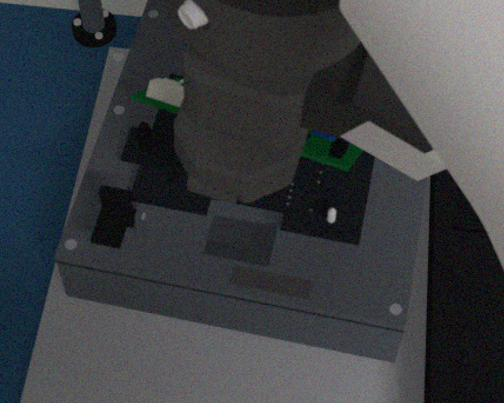

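Emit:
move:
  joints: {"torso_pitch_rad":0.497,"right_shoulder_yaw_rad":0.2}
  min_time_s: 1.2
  cameras: []

Emit:
move:
  joints: {"torso_pitch_rad":0.503,"right_shoulder_yaw_rad":0.3}
  min_time_s: 1.2
  cameras: ["right_wrist_camera"]

Emit:
move:
  joints: {"torso_pitch_rad":0.47}
  min_time_s: 1.2
  cameras: ["right_wrist_camera"]

Scene clock: 1173.30 s.
Joint torques (N m): left_arm=[-15.84 10.27 3.76 -6.35 -0.41 -1.11 0.07] | right_arm=[-0.37 3.42 1.59 4.13 -3.02 0.02 0.2]
Motor temperatures (°C): left_arm=[30 32 29 33 38 35 41] | right_arm=[36 33 28 33 45 36 36]
Wrist force (N): left_arm=[-4.5 -0.7 -8.5] | right_arm=[4.7 2.5 41.5]
Wrist torque (N m): left_arm=[-0.07 -0.55 -0.21] | right_arm=[-0.20 -1.12 0.01]
Wrist force, peak (N): left_arm=[-4.8 -1.1 -8.7] | right_arm=[4.3 2.6 41.9]
move: done
base_odometry: x=-0.359 y=+1.860 heading=+1.485
base_status: not commanded
joint_positions: torso_squat_rad=+0.002 torso_shift_rad=-0.001 torso_pitch_rad=+0.494 torso_yaw_rad=-0.002 left_shoulder_pitch_rad=-1.060 left_shoulder_roll_rad=+0.600 left_shoulder_yaw_rad=+0.200 left_elbow_rad=-1.800 left_forearm_roll_rad=+0.000 left_wrist_pitch_rad=+1.830 left_hand_roll_rad=+0.000 left_gripper_m=+0.000 right_shoulder_pitch_rad=-1.417 right_shoulder_roll_rad=-0.051 right_shoulder_yaw_rad=+0.199 right_elbow_rad=-0.973 right_forearm_roll_rad=-0.257 right_wrist_pitch_rad=+1.710 right_hand_roll_rad=-0.870 right_gripper_m=+0.041 head_pan_rad=+0.000 head_tilt_rad=+0.500
joint_status: all done
wheel_motors_off: 0
motor_effort: left_wheel=-1(2) right_wheel=-3(5)
chest: x=-0.0818 y=-0.0008 z=+1.2529 quat_wxyz=(+0.970, +0.000, +0.245, -0.001) (m; base frame)
left_hand: x=+0.4574 y=+0.3738 z=+1.1420 quat_wxyz=(+0.931, +0.211, -0.297, +0.008) (m; base frame)
right_hand: x=+0.4023 y=+0.0024 z=+0.9598 quat_wxyz=(+0.990, +0.022, -0.032, -0.137) (m; base frame)
pictures: none
No camera images: "cameras" was empty.

Scene clock: 1174.80 s.
Joint torques (N m): left_arm=[-16.01 10.19 3.75 -6.27 -0.43 -1.11 0.04] | right_arm=[22.21 18.51 5.23 14.57 -11.24 3.81 0.84]
Motor temperatures (°C): left_arm=[30 32 29 33 38 35 41] | right_arm=[36 34 28 33 46 36 36]
Wrist force (N): left_arm=[-4.5 -0.8 -8.5] | right_arm=[35.6 -7.0 77.0]
Wrist torque (N m): left_arm=[-0.05 -0.54 -0.20] | right_arm=[-0.35 -2.82 -0.59]
Wrist force, peak (N): left_arm=[-4.7 -0.8 -8.7] | right_arm=[35.8 -7.3 78.0]
move: done
base_odometry: x=-0.359 y=+1.860 heading=+1.485
base_status: not commanded
joint_positions: torso_squat_rad=+0.002 torso_shift_rad=-0.001 torso_pitch_rad=+0.499 torso_yaw_rad=-0.002 left_shoulder_pitch_rad=-1.060 left_shoulder_roll_rad=+0.600 left_shoulder_yaw_rad=+0.200 left_elbow_rad=-1.800 left_forearm_roll_rad=+0.000 left_wrist_pitch_rad=+1.830 left_hand_roll_rad=+0.000 left_gripper_m=+0.000 right_shoulder_pitch_rad=-1.423 right_shoulder_roll_rad=-0.055 right_shoulder_yaw_rad=+0.298 right_elbow_rad=-0.976 right_forearm_roll_rad=-0.255 right_wrist_pitch_rad=+1.709 right_hand_roll_rad=-0.870 right_gripper_m=+0.041 head_pan_rad=+0.000 head_tilt_rad=+0.500
joint_status: all done
wheel_motors_off: 0
motor_effort: left_wheel=-7(7) right_wheel=-1(4)
chest: x=-0.0808 y=-0.0010 z=+1.2522 quat_wxyz=(+0.969, +0.000, +0.247, -0.001) (m; base frame)
left_hand: x=+0.4580 y=+0.3735 z=+1.1390 quat_wxyz=(+0.932, +0.211, -0.295, +0.008) (m; base frame)
right_hand: x=+0.3989 y=+0.0042 z=+0.9542 quat_wxyz=(+0.993, -0.010, -0.050, -0.104) (m; base frame)
pictures: right_wrist_camera
camera_calibration:
right_wrist_camera: T_world_to_cam=[[-0.967192, 0.224265, -0.11935, 0.501195], [0.152438, 0.888147, 0.43354, -0.445006], [0.203228, 0.401123, -0.893196, 0.841213], [0, 0, 0, 1]] pos_world=[0.38163, -0.0545993, 1.00411]

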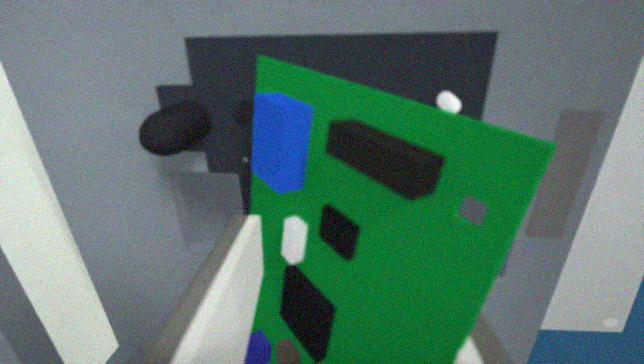

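Scene clock: 1176.27 s.
Joint torques (N m): left_arm=[-16.3 10.46 3.71 -6.21 -0.35 -1.13 0.07] | right_arm=[-13.56 5.41 -0.29 -4.14 -2.63 2.38 0.84]
Motor temperatures (°C): left_arm=[30 32 29 33 38 35 41] | right_arm=[36 34 28 33 46 36 36]
Wrist force (N): left_arm=[-4.8 -0.8 -8.4] | right_arm=[11.5 10.7 -7.4]
Wrist torque (N m): left_arm=[-0.06 -0.58 -0.23] | right_arm=[-0.02 -0.23 0.12]
Wrist force, peak (N): left_arm=[-4.6 -0.8 -8.9] | right_arm=[35.7 -6.8 76.9]
move: done
base_odometry: x=-0.359 y=+1.860 heading=+1.485
base_status: not commanded
joint_positions: torso_squat_rad=+0.002 torso_shift_rad=+0.000 torso_pitch_rad=+0.470 torso_yaw_rad=-0.002 left_shoulder_pitch_rad=-1.060 left_shoulder_roll_rad=+0.600 left_shoulder_yaw_rad=+0.200 left_elbow_rad=-1.800 left_forearm_roll_rad=+0.000 left_wrist_pitch_rad=+1.830 left_hand_roll_rad=+0.000 left_gripper_m=+0.000 right_shoulder_pitch_rad=-1.414 right_shoulder_roll_rad=-0.052 right_shoulder_yaw_rad=+0.299 right_elbow_rad=-0.971 right_forearm_roll_rad=-0.257 right_wrist_pitch_rad=+1.709 right_hand_roll_rad=-0.870 right_gripper_m=+0.040 head_pan_rad=+0.000 head_tilt_rad=+0.500
joint_status: all done
wheel_motors_off: 0
motor_effort: left_wheel=-6(8) right_wheel=-3(5)
chest: x=-0.0881 y=-0.0009 z=+1.2564 quat_wxyz=(+0.973, +0.000, +0.233, -0.001) (m; base frame)
left_hand: x=+0.4537 y=+0.3738 z=+1.1591 quat_wxyz=(+0.928, +0.211, -0.308, +0.011) (m; base frame)
right_hand: x=+0.3958 y=+0.0040 z=+0.9671 quat_wxyz=(+0.993, -0.011, -0.058, -0.104) (m; base frame)
pictures: right_wrist_camera
camera_calibration:
right_wrist_camera: T_world_to_cam=[[-0.965239, 0.224265, -0.134232, 0.513469], [0.146125, 0.888852, 0.434269, -0.448143], [0.216704, 0.399559, -0.890726, 0.845756], [0, 0, 0, 1]] pos_world=[0.377827, -0.0547494, 1.01687]

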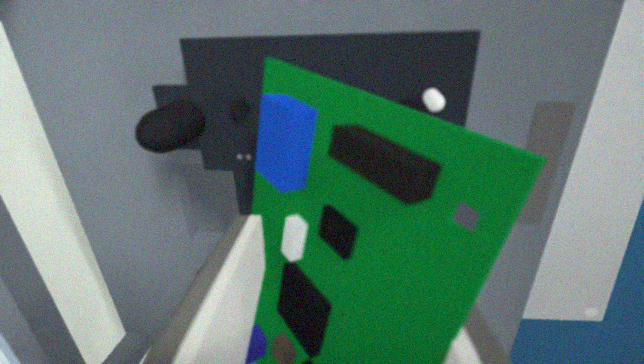

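Emit:
move:
  joints: {"right_gripper_m":0.09}
  min_time_s: 2
  cameras: ["right_wrist_camera","head_camera"]

"min_time_s" has no arm, head or torso joint beside it: it slows only arm, head and torso motions. Command such a joint too, or leave it out
Scene clock: 1183.23 s.
Joint torques (N m): left_arm=[-16.28 10.44 3.56 -6.13 -0.41 -1.2 0.06] | right_arm=[-13.67 5.51 -0.59 -3.95 -2.65 2.38 0.81]
Motor temperatures (°C): left_arm=[30 32 29 33 38 35 41] | right_arm=[36 34 28 33 46 36 36]
Wrist force (N): left_arm=[-4.5 -1.0 -8.4] | right_arm=[11.7 10.9 -7.7]
Wrist torque (N m): left_arm=[-0.03 -0.53 -0.21] | right_arm=[-0.02 -0.21 0.12]
Wrist force, peak (N): left_arm=[-4.8 -0.9 -8.7] | right_arm=[12.0 11.4 -7.7]
base_odometry: x=-0.359 y=+1.860 heading=+1.485
base_status: not commanded
joint_positions: torso_squat_rad=+0.002 torso_shift_rad=+0.000 torso_pitch_rad=+0.470 torso_yaw_rad=-0.002 left_shoulder_pitch_rad=-1.060 left_shoulder_roll_rad=+0.600 left_shoulder_yaw_rad=+0.200 left_elbow_rad=-1.800 left_forearm_roll_rad=+0.000 left_wrist_pitch_rad=+1.830 left_hand_roll_rad=+0.000 left_gripper_m=+0.000 right_shoulder_pitch_rad=-1.414 right_shoulder_roll_rad=-0.052 right_shoulder_yaw_rad=+0.299 right_elbow_rad=-0.971 right_forearm_roll_rad=-0.257 right_wrist_pitch_rad=+1.709 right_hand_roll_rad=-0.870 right_gripper_m=+0.040 head_pan_rad=+0.000 head_tilt_rad=+0.500
joint_status: all done
wheel_motors_off: 0
motor_effort: left_wheel=-6(8) right_wheel=-3(5)
chest: x=-0.0881 y=-0.0009 z=+1.2564 quat_wxyz=(+0.973, +0.000, +0.233, -0.001) (m; base frame)
left_hand: x=+0.4537 y=+0.3738 z=+1.1591 quat_wxyz=(+0.928, +0.211, -0.308, +0.011) (m; base frame)
right_hand: x=+0.3958 y=+0.0040 z=+0.9671 quat_wxyz=(+0.993, -0.011, -0.058, -0.104) (m; base frame)
pictures: none

Emit:
move:
  joints: {"right_gripper_m":0.065}
  cameras: ["right_wrist_camera"]

Emit:
move:
  joints: {"right_gripper_m":0.09}
  cameras: ["right_wrist_camera"]

Scene clock: 1188.70 s.
Joint torques (N m): left_arm=[-16.27 10.22 3.66 -6.14 -0.44 -1.21 0] | right_arm=[-19.59 0.38 -1.55 -6.9 -0.07 -0.02 0.32]
Motor temperatures (°C): left_arm=[30 32 29 33 38 35 41] | right_arm=[36 33 28 33 46 36 36]
Wrist force (N): left_arm=[-4.6 -0.6 -8.6] | right_arm=[1.2 10.9 -13.0]
Wrist torque (N m): left_arm=[-0.07 -0.57 -0.21] | right_arm=[-0.06 0.81 0.53]
Wrist force, peak (N): left_arm=[-4.8 -0.8 -8.8] | right_arm=[11.7 11.2 -8.3]
move: done
base_odometry: x=-0.359 y=+1.860 heading=+1.485
base_status: not commanded
joint_positions: torso_squat_rad=+0.002 torso_shift_rad=+0.000 torso_pitch_rad=+0.470 torso_yaw_rad=-0.002 left_shoulder_pitch_rad=-1.060 left_shoulder_roll_rad=+0.600 left_shoulder_yaw_rad=+0.200 left_elbow_rad=-1.800 left_forearm_roll_rad=+0.000 left_wrist_pitch_rad=+1.830 left_hand_roll_rad=+0.000 left_gripper_m=+0.000 right_shoulder_pitch_rad=-1.413 right_shoulder_roll_rad=-0.051 right_shoulder_yaw_rad=+0.300 right_elbow_rad=-0.970 right_forearm_roll_rad=-0.258 right_wrist_pitch_rad=+1.710 right_hand_roll_rad=-0.870 right_gripper_m=+0.065 head_pan_rad=+0.000 head_tilt_rad=+0.500
joint_status: all done
wheel_motors_off: 0
motor_effort: left_wheel=-6(7) right_wheel=-2(5)
chest: x=-0.0880 y=-0.0008 z=+1.2564 quat_wxyz=(+0.973, +0.000, +0.233, -0.001) (m; base frame)
left_hand: x=+0.4537 y=+0.3738 z=+1.1590 quat_wxyz=(+0.928, +0.211, -0.308, +0.011) (m; base frame)
right_hand: x=+0.3948 y=+0.0043 z=+0.9661 quat_wxyz=(+0.993, -0.011, -0.056, -0.104) (m; base frame)
pictures: right_wrist_camera
camera_calibration:
right_wrist_camera: T_world_to_cam=[[-0.965809, 0.223701, -0.131041, 0.509432], [0.147045, 0.888947, 0.433765, -0.447703], [0.213522, 0.399665, -0.891446, 0.846904], [0, 0, 0, 1]] pos_world=[0.377013, -0.0544538, 1.01592]

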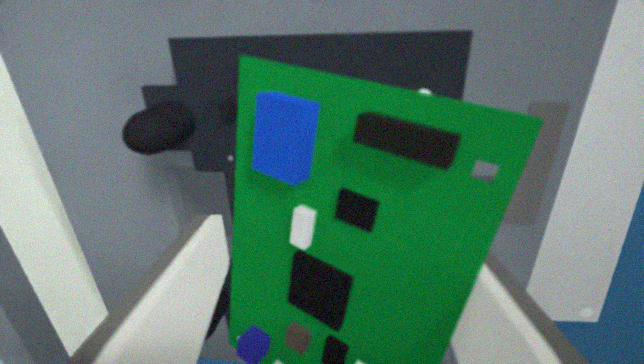

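Scene clock: 1189.47 s.
Joint torques (N m): left_arm=[-16.34 10.38 3.65 -6.19 -0.48 -1.2 0.05] | right_arm=[-19.47 0.57 -1.27 -6.97 -0.01 -0.06 0.4]
Motor temperatures (°C): left_arm=[30 32 29 33 38 35 41] | right_arm=[36 33 28 33 46 36 36]
Wrist force (N): left_arm=[-4.6 -0.8 -8.4] | right_arm=[1.6 10.8 -13.1]
Wrist torque (N m): left_arm=[-0.05 -0.54 -0.21] | right_arm=[-0.05 0.82 0.51]
Wrist force, peak (N): left_arm=[-5.0 -1.0 -8.8] | right_arm=[1.3 11.0 -13.1]
move: done
base_odometry: x=-0.359 y=+1.860 heading=+1.485
base_status: not commanded
joint_positions: torso_squat_rad=+0.002 torso_shift_rad=+0.000 torso_pitch_rad=+0.470 torso_yaw_rad=-0.002 left_shoulder_pitch_rad=-1.060 left_shoulder_roll_rad=+0.600 left_shoulder_yaw_rad=+0.200 left_elbow_rad=-1.800 left_forearm_roll_rad=+0.000 left_wrist_pitch_rad=+1.830 left_hand_roll_rad=+0.000 left_gripper_m=+0.000 right_shoulder_pitch_rad=-1.413 right_shoulder_roll_rad=-0.051 right_shoulder_yaw_rad=+0.300 right_elbow_rad=-0.970 right_forearm_roll_rad=-0.258 right_wrist_pitch_rad=+1.710 right_hand_roll_rad=-0.870 right_gripper_m=+0.090 head_pan_rad=+0.000 head_tilt_rad=+0.500
joint_status: all done
wheel_motors_off: 0
motor_effort: left_wheel=-6(6) right_wheel=-2(4)
chest: x=-0.0880 y=-0.0008 z=+1.2564 quat_wxyz=(+0.973, +0.000, +0.233, -0.001) (m; base frame)
left_hand: x=+0.4537 y=+0.3738 z=+1.1590 quat_wxyz=(+0.928, +0.211, -0.308, +0.011) (m; base frame)
right_hand: x=+0.3948 y=+0.0043 z=+0.9661 quat_wxyz=(+0.993, -0.011, -0.056, -0.104) (m; base frame)
pictures: right_wrist_camera
camera_calibration:
right_wrist_camera: T_world_to_cam=[[-0.965809, 0.223698, -0.131039, 0.509429], [0.147044, 0.888947, 0.433764, -0.447702], [0.213519, 0.399665, -0.891447, 0.846906], [0, 0, 0, 1]] pos_world=[0.377012, -0.0544535, 1.01592]

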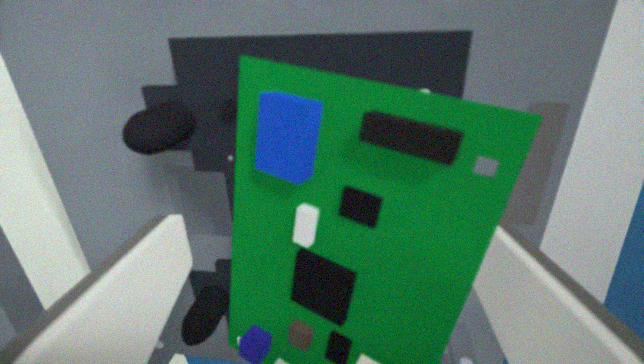

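Emit:
move:
  joints: {"torso_pitch_rad":0.4}
  cameras: ["right_wrist_camera","head_camera"]

Emit:
zoom_image:
  camera: "head_camera"
  region: [280, 200, 580, 440]

Scene clock: 1195.97 s.
Joint torques (N m): left_arm=[-16.71 10.26 3.67 -5.93 -0.4 -1.29 0.03] | right_arm=[-20.76 -0.31 -1.98 -7.16 0.14 -0.17 0.32]
Motor temperatures (°C): left_arm=[30 32 29 33 38 35 41] | right_arm=[36 33 28 33 45 36 36]
Wrist force (N): left_arm=[-5.1 -0.8 -8.4] | right_arm=[1.0 10.7 -13.0]
Wrist torque (N m): left_arm=[-0.06 -0.58 -0.21] | right_arm=[-0.04 0.78 0.52]
Wrist force, peak (N): left_arm=[-4.9 -1.3 -8.9] | right_arm=[1.1 11.0 -13.7]
move: done
base_odometry: x=-0.359 y=+1.860 heading=+1.485
base_status: not commanded
joint_positions: torso_squat_rad=+0.002 torso_shift_rad=+0.000 torso_pitch_rad=+0.400 torso_yaw_rad=-0.002 left_shoulder_pitch_rad=-1.060 left_shoulder_roll_rad=+0.600 left_shoulder_yaw_rad=+0.200 left_elbow_rad=-1.800 left_forearm_roll_rad=+0.000 left_wrist_pitch_rad=+1.830 left_hand_roll_rad=+0.000 left_gripper_m=+0.000 right_shoulder_pitch_rad=-1.412 right_shoulder_roll_rad=-0.050 right_shoulder_yaw_rad=+0.300 right_elbow_rad=-0.970 right_forearm_roll_rad=-0.258 right_wrist_pitch_rad=+1.710 right_hand_roll_rad=-0.870 right_gripper_m=+0.090 head_pan_rad=+0.000 head_tilt_rad=+0.500
joint_status: all done
wheel_motors_off: 0
motor_effort: left_wheel=-4(6) right_wheel=-3(5)
chest: x=-0.1076 y=-0.0008 z=+1.2655 quat_wxyz=(+0.980, +0.000, +0.199, -0.001) (m; base frame)
left_hand: x=+0.4396 y=+0.3738 z=+1.2062 quat_wxyz=(+0.916, +0.210, -0.341, +0.018) (m; base frame)
right_hand: x=+0.3943 y=+0.0042 z=+1.0095 quat_wxyz=(+0.990, -0.007, -0.091, -0.104) (m; base frame)
pictures: head_camera, right_wrist_camera
camera_calibration:
head_camera: T_world_to_cam=[[0.0272708, -0.998779, 0.0411828, -0.0617741], [-0.757481, -0.0475302, -0.651125, 0.990125], [0.652287, -0.0134385, -0.757853, 1.03739], [0, 0, 0, 1]] pos_world=[0.0750082, -0.000696842, 1.43343]
right_wrist_camera: T_world_to_cam=[[-0.954323, 0.22376, -0.197988, 0.577646], [0.116555, 0.888972, 0.442882, -0.46361], [0.275105, 0.399576, -0.874446, 0.844335], [0, 0, 0, 1]] pos_world=[0.373016, -0.0544938, 1.05802]

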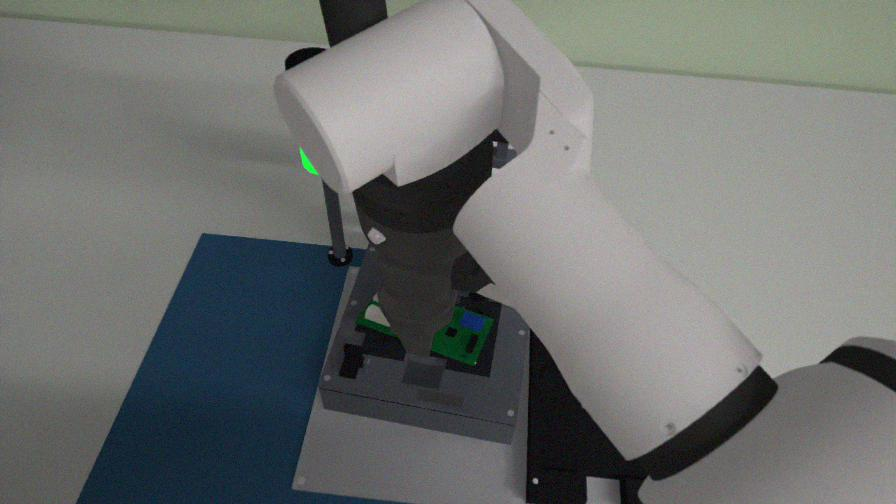

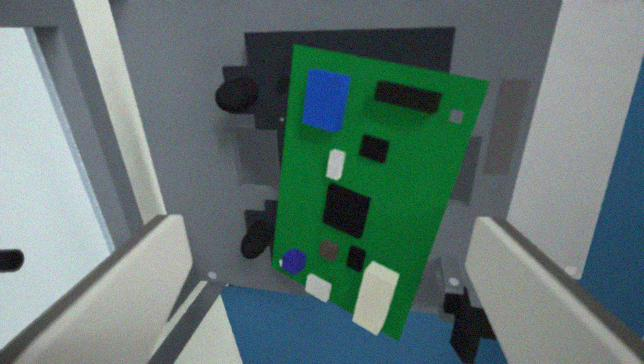

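Scaled by 1.680 from the camera's 896x504 image, which has a finer 1280x720 frame.

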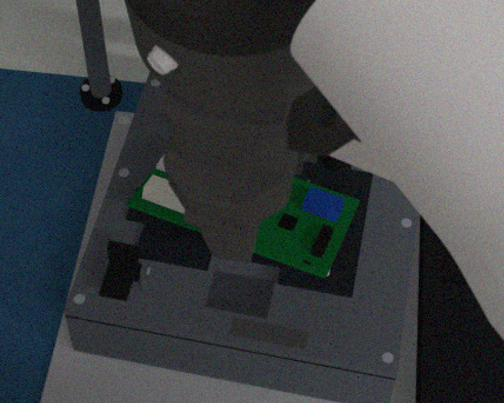

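Emit:
move:
  joints: {"torso_pitch_rad":0.44,"right_hand_roll_rad":-1.05,"right_wrist_pitch_rad":1.78,"right_shoulder_pitch_rad":-1.45,"right_forearm_roll_rad":-0.24}
  cameras: ["right_wrist_camera","head_camera"]

Scene clock: 1211.97 s.
Joint torques (N m): left_arm=[-16.35 10.29 3.54 -6.06 -0.43 -1.21 0.09] | right_arm=[-21.78 -0.59 -1.78 -7.31 0.37 -0.04 0.29]
Motor temperatures (°C): left_arm=[30 32 29 33 38 35 41] | right_arm=[36 33 28 33 45 36 36]
Wrist force (N): left_arm=[-4.8 -0.7 -8.5] | right_arm=[1.5 10.5 -13.0]
Wrist torque (N m): left_arm=[-0.07 -0.57 -0.22] | right_arm=[-0.02 0.83 0.50]
Wrist force, peak (N): left_arm=[-4.9 -0.7 -9.0] | right_arm=[0.4 10.6 -13.5]
move: done
base_odometry: x=-0.359 y=+1.860 heading=+1.485
base_status: not commanded
joint_positions: torso_squat_rad=+0.002 torso_shift_rad=+0.000 torso_pitch_rad=+0.440 torso_yaw_rad=-0.002 left_shoulder_pitch_rad=-1.060 left_shoulder_roll_rad=+0.600 left_shoulder_yaw_rad=+0.200 left_elbow_rad=-1.800 left_forearm_roll_rad=+0.000 left_wrist_pitch_rad=+1.830 left_hand_roll_rad=+0.000 left_gripper_m=+0.000 right_shoulder_pitch_rad=-1.450 right_shoulder_roll_rad=-0.050 right_shoulder_yaw_rad=+0.300 right_elbow_rad=-0.970 right_forearm_roll_rad=-0.240 right_wrist_pitch_rad=+1.780 right_hand_roll_rad=-1.050 right_gripper_m=+0.090 head_pan_rad=+0.000 head_tilt_rad=+0.500
joint_status: all done
wheel_motors_off: 0
motor_effort: left_wheel=-3(5) right_wheel=-3(4)
chest: x=-0.0962 y=-0.0008 z=+1.2605 quat_wxyz=(+0.976, +0.000, +0.218, -0.001) (m; base frame)
left_hand: x=+0.4482 y=+0.3738 z=+1.1792 quat_wxyz=(+0.923, +0.211, -0.322, +0.014) (m; base frame)
right_hand: x=+0.3942 y=-0.0017 z=+1.0013 quat_wxyz=(+0.978, -0.028, -0.072, -0.191) (m; base frame)
pictures: head_camera, right_wrist_camera
camera_calibration:
head_camera: T_world_to_cam=[[0.0289533, -0.998777, 0.040076, -0.0602964], [-0.783017, -0.0475833, -0.620178, 0.953998], [0.621326, -0.013424, -0.783437, 1.05539], [0, 0, 0, 1]] pos_world=[0.0930036, -0.000660793, 1.42089]
right_wrist_camera: T_world_to_cam=[[-0.906127, 0.387629, -0.169348, 0.52989], [0.291084, 0.861868, 0.415276, -0.495878], [0.306928, 0.326998, -0.893794, 0.846198], [0, 0, 0, 1]] pos_world=[0.364767, -0.0547245, 1.05199]

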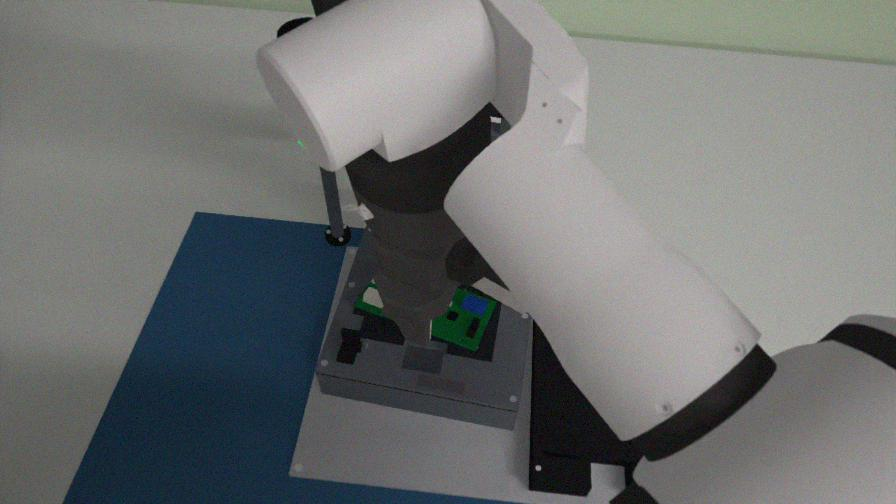

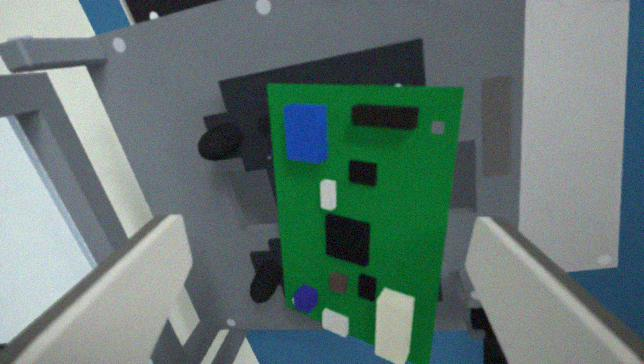

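Emit:
move:
  joints: {"right_forearm_roll_rad":-0.285}
  cameras: []

Emit:
move:
  joints: {"torso_pitch_rad":0.49}
  cameras: ["right_wrist_camera"]

Scene clock: 1223.30 s.
Joint torques (N m): left_arm=[-16.35 10.29 3.53 -6.08 -0.38 -1.28 0.09] | right_arm=[-21.94 -0.77 -2.22 -7.24 0.4 -0.16 0.34]
Motor temperatures (°C): left_arm=[30 32 29 33 38 35 41] | right_arm=[36 33 28 33 45 36 36]
Wrist force (N): left_arm=[-4.8 -0.9 -8.4] | right_arm=[1.3 10.5 -13.0]
Wrist torque (N m): left_arm=[-0.04 -0.55 -0.20] | right_arm=[-0.03 0.82 0.51]
Wrist force, peak (N): left_arm=[-5.2 -0.7 -8.6] | right_arm=[1.0 10.8 -13.4]
move: done
base_odometry: x=-0.359 y=+1.860 heading=+1.485
base_status: not commanded
joint_positions: torso_squat_rad=+0.002 torso_shift_rad=+0.000 torso_pitch_rad=+0.440 torso_yaw_rad=-0.002 left_shoulder_pitch_rad=-1.060 left_shoulder_roll_rad=+0.600 left_shoulder_yaw_rad=+0.200 left_elbow_rad=-1.800 left_forearm_roll_rad=+0.000 left_wrist_pitch_rad=+1.830 left_hand_roll_rad=+0.000 left_gripper_m=+0.000 right_shoulder_pitch_rad=-1.450 right_shoulder_roll_rad=-0.050 right_shoulder_yaw_rad=+0.300 right_elbow_rad=-0.970 right_forearm_roll_rad=-0.285 right_wrist_pitch_rad=+1.780 right_hand_roll_rad=-1.050 right_gripper_m=+0.090 head_pan_rad=+0.000 head_tilt_rad=+0.500
joint_status: all done
wheel_motors_off: 0
motor_effort: left_wheel=-5(5) right_wheel=-3(4)
chest: x=-0.0962 y=-0.0008 z=+1.2605 quat_wxyz=(+0.976, +0.000, +0.218, -0.001) (m; base frame)
left_hand: x=+0.4482 y=+0.3738 z=+1.1792 quat_wxyz=(+0.923, +0.211, -0.322, +0.014) (m; base frame)
right_hand: x=+0.3880 y=+0.0063 z=+1.0000 quat_wxyz=(+0.981, -0.014, -0.055, -0.186) (m; base frame)
pictures: none
No camera images: "cameras" was empty.

Scene clock: 1224.17 s.
Joint torques (N m): left_arm=[-16.03 10.42 3.46 -6.28 -0.34 -1.15 0.09] | right_arm=[-21.29 -0.2 -1.61 -7.33 0.26 -0.16 0.35]
Motor temperatures (°C): left_arm=[30 32 29 33 38 35 41] | right_arm=[36 33 28 33 45 36 36]
Wrist force (N): left_arm=[-4.5 -0.8 -8.7] | right_arm=[1.4 10.5 -12.9]
Wrist torque (N m): left_arm=[-0.05 -0.55 -0.21] | right_arm=[0.00 0.79 0.52]
Wrist force, peak (N): left_arm=[-4.6 -0.9 -9.0] | right_arm=[2.1 11.0 -13.4]
move: done
base_odometry: x=-0.359 y=+1.860 heading=+1.485
base_status: not commanded
joint_positions: torso_squat_rad=+0.002 torso_shift_rad=+0.000 torso_pitch_rad=+0.490 torso_yaw_rad=-0.002 left_shoulder_pitch_rad=-1.060 left_shoulder_roll_rad=+0.600 left_shoulder_yaw_rad=+0.200 left_elbow_rad=-1.800 left_forearm_roll_rad=+0.000 left_wrist_pitch_rad=+1.830 left_hand_roll_rad=+0.000 left_gripper_m=+0.000 right_shoulder_pitch_rad=-1.450 right_shoulder_roll_rad=-0.050 right_shoulder_yaw_rad=+0.300 right_elbow_rad=-0.970 right_forearm_roll_rad=-0.285 right_wrist_pitch_rad=+1.780 right_hand_roll_rad=-1.050 right_gripper_m=+0.090 head_pan_rad=+0.000 head_tilt_rad=+0.500
joint_status: all done
wheel_motors_off: 0
motor_effort: left_wheel=-3(5) right_wheel=-4(4)
chest: x=-0.0824 y=-0.0008 z=+1.2535 quat_wxyz=(+0.970, +0.000, +0.243, -0.001) (m; base frame)
left_hand: x=+0.4572 y=+0.3739 z=+1.1452 quat_wxyz=(+0.931, +0.211, -0.299, +0.009) (m; base frame)
right_hand: x=+0.3881 y=+0.0063 z=+0.9692 quat_wxyz=(+0.982, -0.019, -0.031, -0.186) (m; base frame)
pictures: right_wrist_camera
camera_calibration:
right_wrist_camera: T_world_to_cam=[[-0.920231, 0.382004, -0.0851327, 0.43974], [0.314401, 0.851085, 0.420483, -0.501746], [0.233081, 0.360176, -0.903298, 0.854451], [0, 0, 0, 1]] pos_world=[0.363255, -0.0487059, 1.02024]

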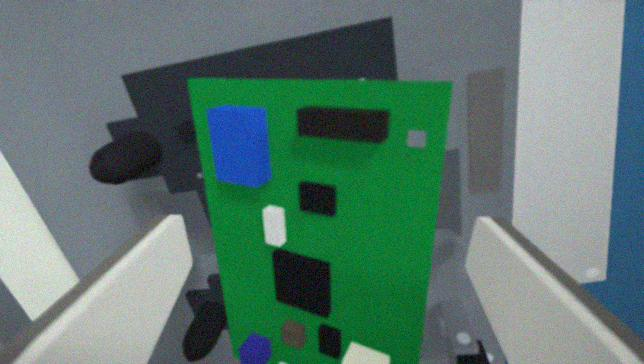

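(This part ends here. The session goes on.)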